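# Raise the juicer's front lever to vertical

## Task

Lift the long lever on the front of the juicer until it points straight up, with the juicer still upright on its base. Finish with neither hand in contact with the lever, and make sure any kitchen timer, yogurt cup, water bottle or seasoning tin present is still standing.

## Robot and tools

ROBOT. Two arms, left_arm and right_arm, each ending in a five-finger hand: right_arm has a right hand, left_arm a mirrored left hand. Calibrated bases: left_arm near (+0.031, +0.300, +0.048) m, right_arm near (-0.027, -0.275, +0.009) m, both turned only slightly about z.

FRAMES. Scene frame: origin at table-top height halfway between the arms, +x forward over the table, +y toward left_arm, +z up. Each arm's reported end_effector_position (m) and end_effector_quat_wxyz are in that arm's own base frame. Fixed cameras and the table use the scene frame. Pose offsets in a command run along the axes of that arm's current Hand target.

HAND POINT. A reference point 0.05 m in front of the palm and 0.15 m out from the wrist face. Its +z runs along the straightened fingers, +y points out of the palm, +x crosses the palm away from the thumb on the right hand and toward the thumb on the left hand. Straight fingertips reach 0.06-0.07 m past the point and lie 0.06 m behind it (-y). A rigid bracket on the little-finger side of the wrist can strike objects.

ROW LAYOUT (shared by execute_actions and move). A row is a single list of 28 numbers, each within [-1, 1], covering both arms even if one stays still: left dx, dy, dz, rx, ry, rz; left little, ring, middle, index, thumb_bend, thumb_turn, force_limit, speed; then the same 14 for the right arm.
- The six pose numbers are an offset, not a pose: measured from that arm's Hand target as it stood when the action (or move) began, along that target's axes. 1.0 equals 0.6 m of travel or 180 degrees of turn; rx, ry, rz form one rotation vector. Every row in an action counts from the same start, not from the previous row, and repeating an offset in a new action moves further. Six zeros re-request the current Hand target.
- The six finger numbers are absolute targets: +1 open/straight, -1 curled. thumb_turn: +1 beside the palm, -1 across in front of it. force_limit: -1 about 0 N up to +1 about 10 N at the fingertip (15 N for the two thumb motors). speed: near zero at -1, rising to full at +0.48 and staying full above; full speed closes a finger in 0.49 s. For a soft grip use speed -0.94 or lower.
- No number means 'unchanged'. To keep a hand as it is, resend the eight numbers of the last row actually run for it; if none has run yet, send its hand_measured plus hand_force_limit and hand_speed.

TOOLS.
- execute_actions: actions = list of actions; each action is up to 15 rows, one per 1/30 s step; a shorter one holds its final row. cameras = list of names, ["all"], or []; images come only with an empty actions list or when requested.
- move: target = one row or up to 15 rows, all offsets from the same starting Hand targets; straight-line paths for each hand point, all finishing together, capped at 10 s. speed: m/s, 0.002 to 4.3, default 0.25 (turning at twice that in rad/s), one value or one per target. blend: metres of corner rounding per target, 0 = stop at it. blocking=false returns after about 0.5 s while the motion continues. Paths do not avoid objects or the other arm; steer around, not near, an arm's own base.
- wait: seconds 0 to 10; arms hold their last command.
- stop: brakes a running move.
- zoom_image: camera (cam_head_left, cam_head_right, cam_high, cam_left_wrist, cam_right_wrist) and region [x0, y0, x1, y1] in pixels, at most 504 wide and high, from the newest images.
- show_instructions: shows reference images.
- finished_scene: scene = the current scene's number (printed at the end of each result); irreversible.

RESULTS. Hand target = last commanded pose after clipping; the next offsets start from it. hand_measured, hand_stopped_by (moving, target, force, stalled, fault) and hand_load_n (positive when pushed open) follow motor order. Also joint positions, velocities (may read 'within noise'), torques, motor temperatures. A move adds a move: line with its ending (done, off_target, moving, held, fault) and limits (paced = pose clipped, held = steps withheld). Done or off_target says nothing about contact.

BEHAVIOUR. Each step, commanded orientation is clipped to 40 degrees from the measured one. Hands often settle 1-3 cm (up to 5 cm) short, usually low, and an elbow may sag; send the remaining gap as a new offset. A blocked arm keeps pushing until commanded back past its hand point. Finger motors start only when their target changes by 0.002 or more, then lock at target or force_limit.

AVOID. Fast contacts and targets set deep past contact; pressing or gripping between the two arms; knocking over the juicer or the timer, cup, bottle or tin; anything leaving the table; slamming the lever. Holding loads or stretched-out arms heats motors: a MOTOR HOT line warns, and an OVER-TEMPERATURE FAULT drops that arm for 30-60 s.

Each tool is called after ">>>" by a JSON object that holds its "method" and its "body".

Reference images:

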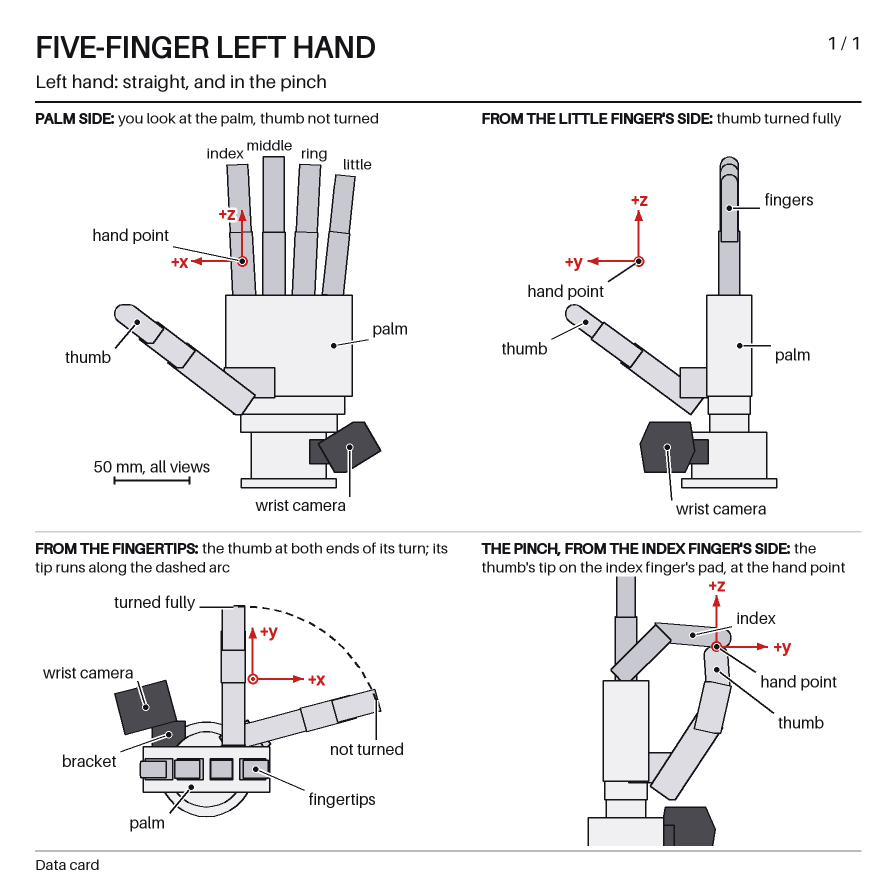

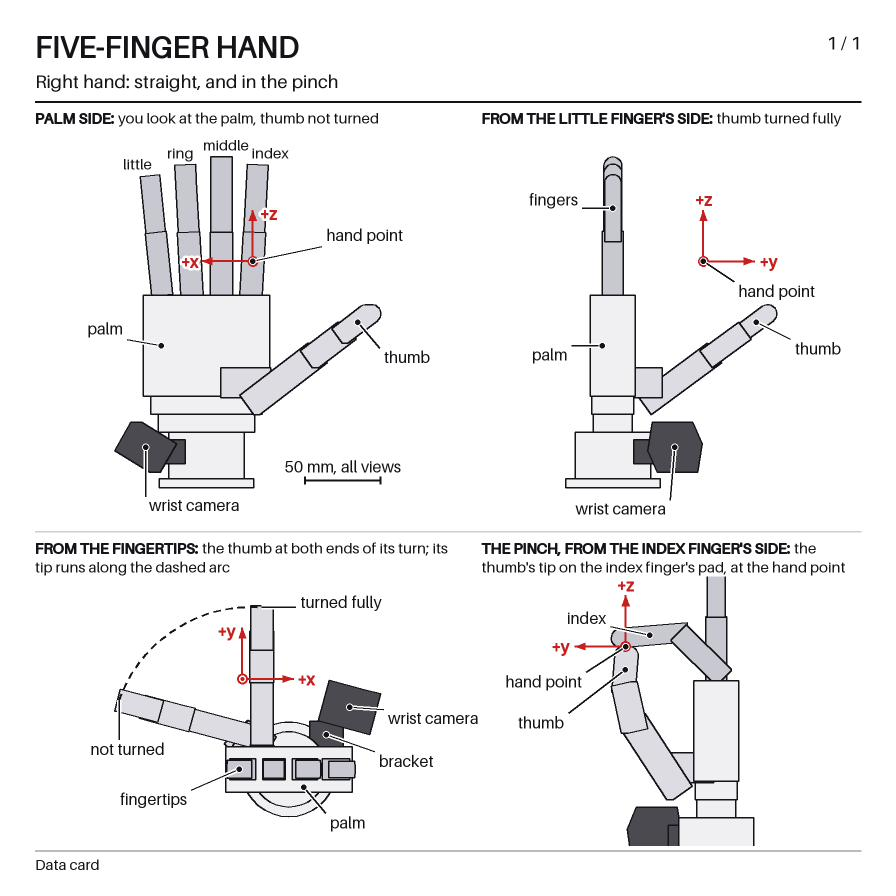

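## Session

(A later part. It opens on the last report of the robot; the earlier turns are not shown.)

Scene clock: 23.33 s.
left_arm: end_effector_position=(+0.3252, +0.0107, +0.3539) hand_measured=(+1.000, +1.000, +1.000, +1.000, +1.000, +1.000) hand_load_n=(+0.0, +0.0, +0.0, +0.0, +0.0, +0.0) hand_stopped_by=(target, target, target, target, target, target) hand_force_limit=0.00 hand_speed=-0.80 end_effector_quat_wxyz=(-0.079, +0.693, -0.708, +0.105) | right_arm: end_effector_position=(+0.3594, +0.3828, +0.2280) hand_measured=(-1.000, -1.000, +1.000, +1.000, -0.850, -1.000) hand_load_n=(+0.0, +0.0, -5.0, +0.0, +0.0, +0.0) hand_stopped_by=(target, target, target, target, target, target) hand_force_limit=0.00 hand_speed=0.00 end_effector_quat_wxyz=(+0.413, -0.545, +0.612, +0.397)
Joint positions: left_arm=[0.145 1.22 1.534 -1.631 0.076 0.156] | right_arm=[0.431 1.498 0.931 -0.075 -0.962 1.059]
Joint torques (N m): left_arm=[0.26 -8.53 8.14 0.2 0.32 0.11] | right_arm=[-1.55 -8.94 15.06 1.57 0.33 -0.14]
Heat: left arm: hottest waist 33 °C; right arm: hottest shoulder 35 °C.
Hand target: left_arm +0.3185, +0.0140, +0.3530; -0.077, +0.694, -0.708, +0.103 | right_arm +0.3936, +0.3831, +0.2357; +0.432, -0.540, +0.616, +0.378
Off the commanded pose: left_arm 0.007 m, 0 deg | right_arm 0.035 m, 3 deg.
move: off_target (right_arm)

Stopped at the limit. Back off.

>>> {"method": "move", "body": {"target": [0,0,0,0,0,0,1,1,1,1,1,1,0,-0.8, 0.0113,0.248,-0.031,0,0,0,-1,-1,1,1,-0.85,-1,0,0], "speed": 0.15, "cameras": ["cam_head_left","cam_head_right","cam_high"]}}

>>> {"method": "zoom_image", "body": {"camera": "cam_head_right", "region": [140, 180, 340, 330]}}

>>> {"method": "zoom_image", "body": {"camera": "cam_high", "region": [250, 80, 450, 250]}}

Scene clock: 25.23 s.
left_arm: end_effector_position=(+0.3252, +0.0107, +0.3539) hand_measured=(+1.000, +1.000, +1.000, +1.000, +1.000, +1.000) hand_load_n=(+0.0, +0.0, +0.0, +0.0, +0.0, +0.0) hand_stopped_by=(target, target, target, target, target, target) hand_force_limit=0.00 hand_speed=-0.80 end_effector_quat_wxyz=(-0.079, +0.693, -0.708, +0.105) | right_arm: end_effector_position=(+0.2470, +0.3821, +0.2320) hand_measured=(-1.000, -1.000, +1.000, +1.000, -0.850, -1.000) hand_load_n=(+0.0, +0.0, +0.0, +0.0, +0.0, +0.0) hand_stopped_by=(target, target, target, target, target, target) hand_force_limit=0.00 hand_speed=0.00 end_effector_quat_wxyz=(+0.427, -0.540, +0.620, +0.376)
Joint positions: left_arm=[0.145 1.22 1.534 -1.631 0.076 0.156] | right_arm=[0.579 1.193 0.644 0.027 -0.788 1.188]
Joint torques (N m): left_arm=[0.09 -8.47 8.16 0.28 0.32 0.1] | right_arm=[0.91 -8.18 9.62 2.52 -0.29 0.02]
Heat: left arm: hottest waist 33 °C; right arm: hottest shoulder 35 °C.
Hand target: left_arm +0.3185, +0.0140, +0.3530; -0.077, +0.694, -0.708, +0.103 | right_arm +0.2436, +0.3832, +0.2356; +0.432, -0.540, +0.616, +0.378
Off the commanded pose: left_arm 0.007 m, 0 deg | right_arm 0.005 m, 1 deg.
move: done
Images, in order (width x height): cam_head_left 672x504, cam_head_right 672x504, cam_high 672x504.

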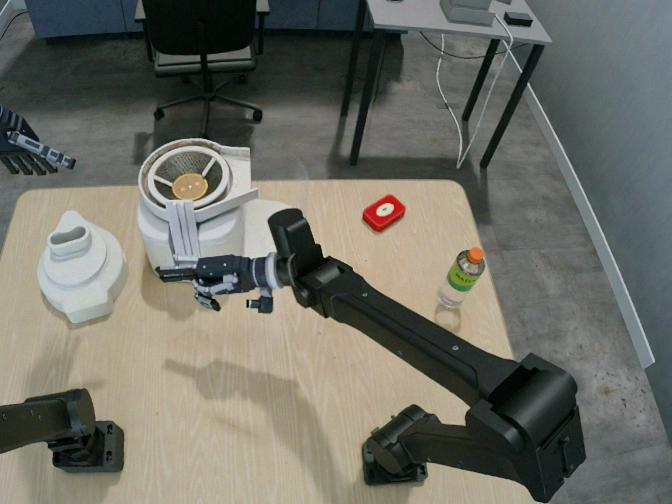

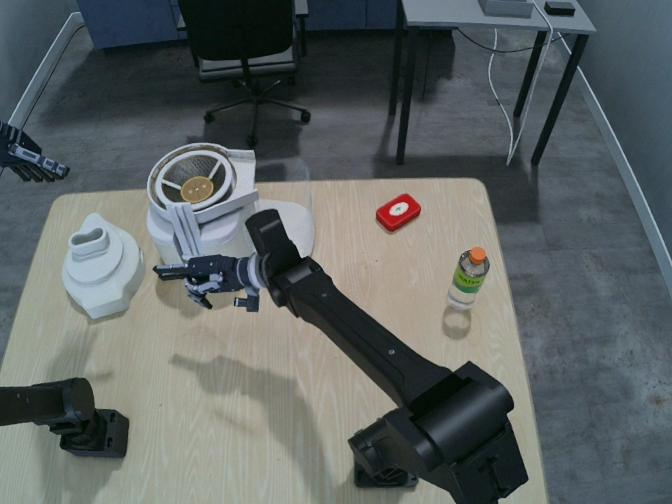

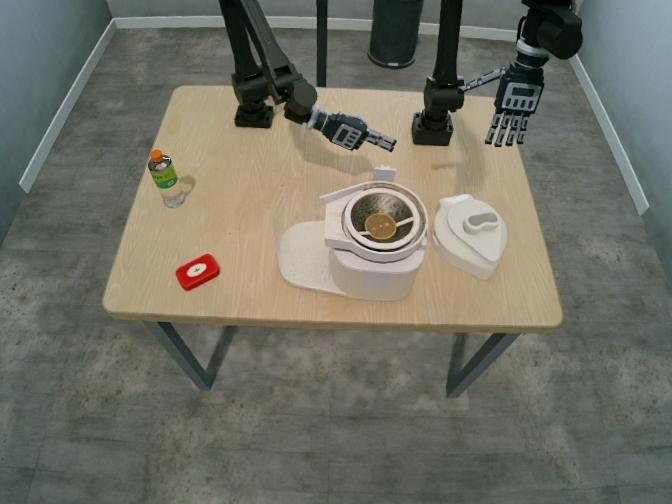

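Scaled by 2.520 from the camera's 672x504 image, which has a finer 960x720 frame.

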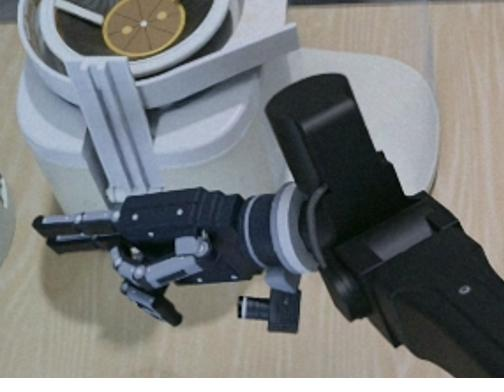

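Scaled by 2.520 from the camera's 672x504 image, which has a finer 960x720 frame.

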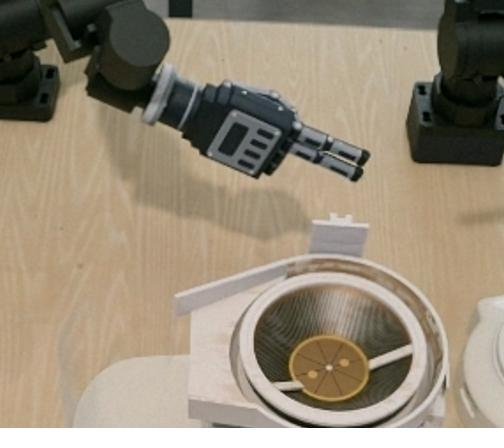

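>>> {"method": "finished_scene", "body": {"scene": 2}}

The scene is finished: the task was done.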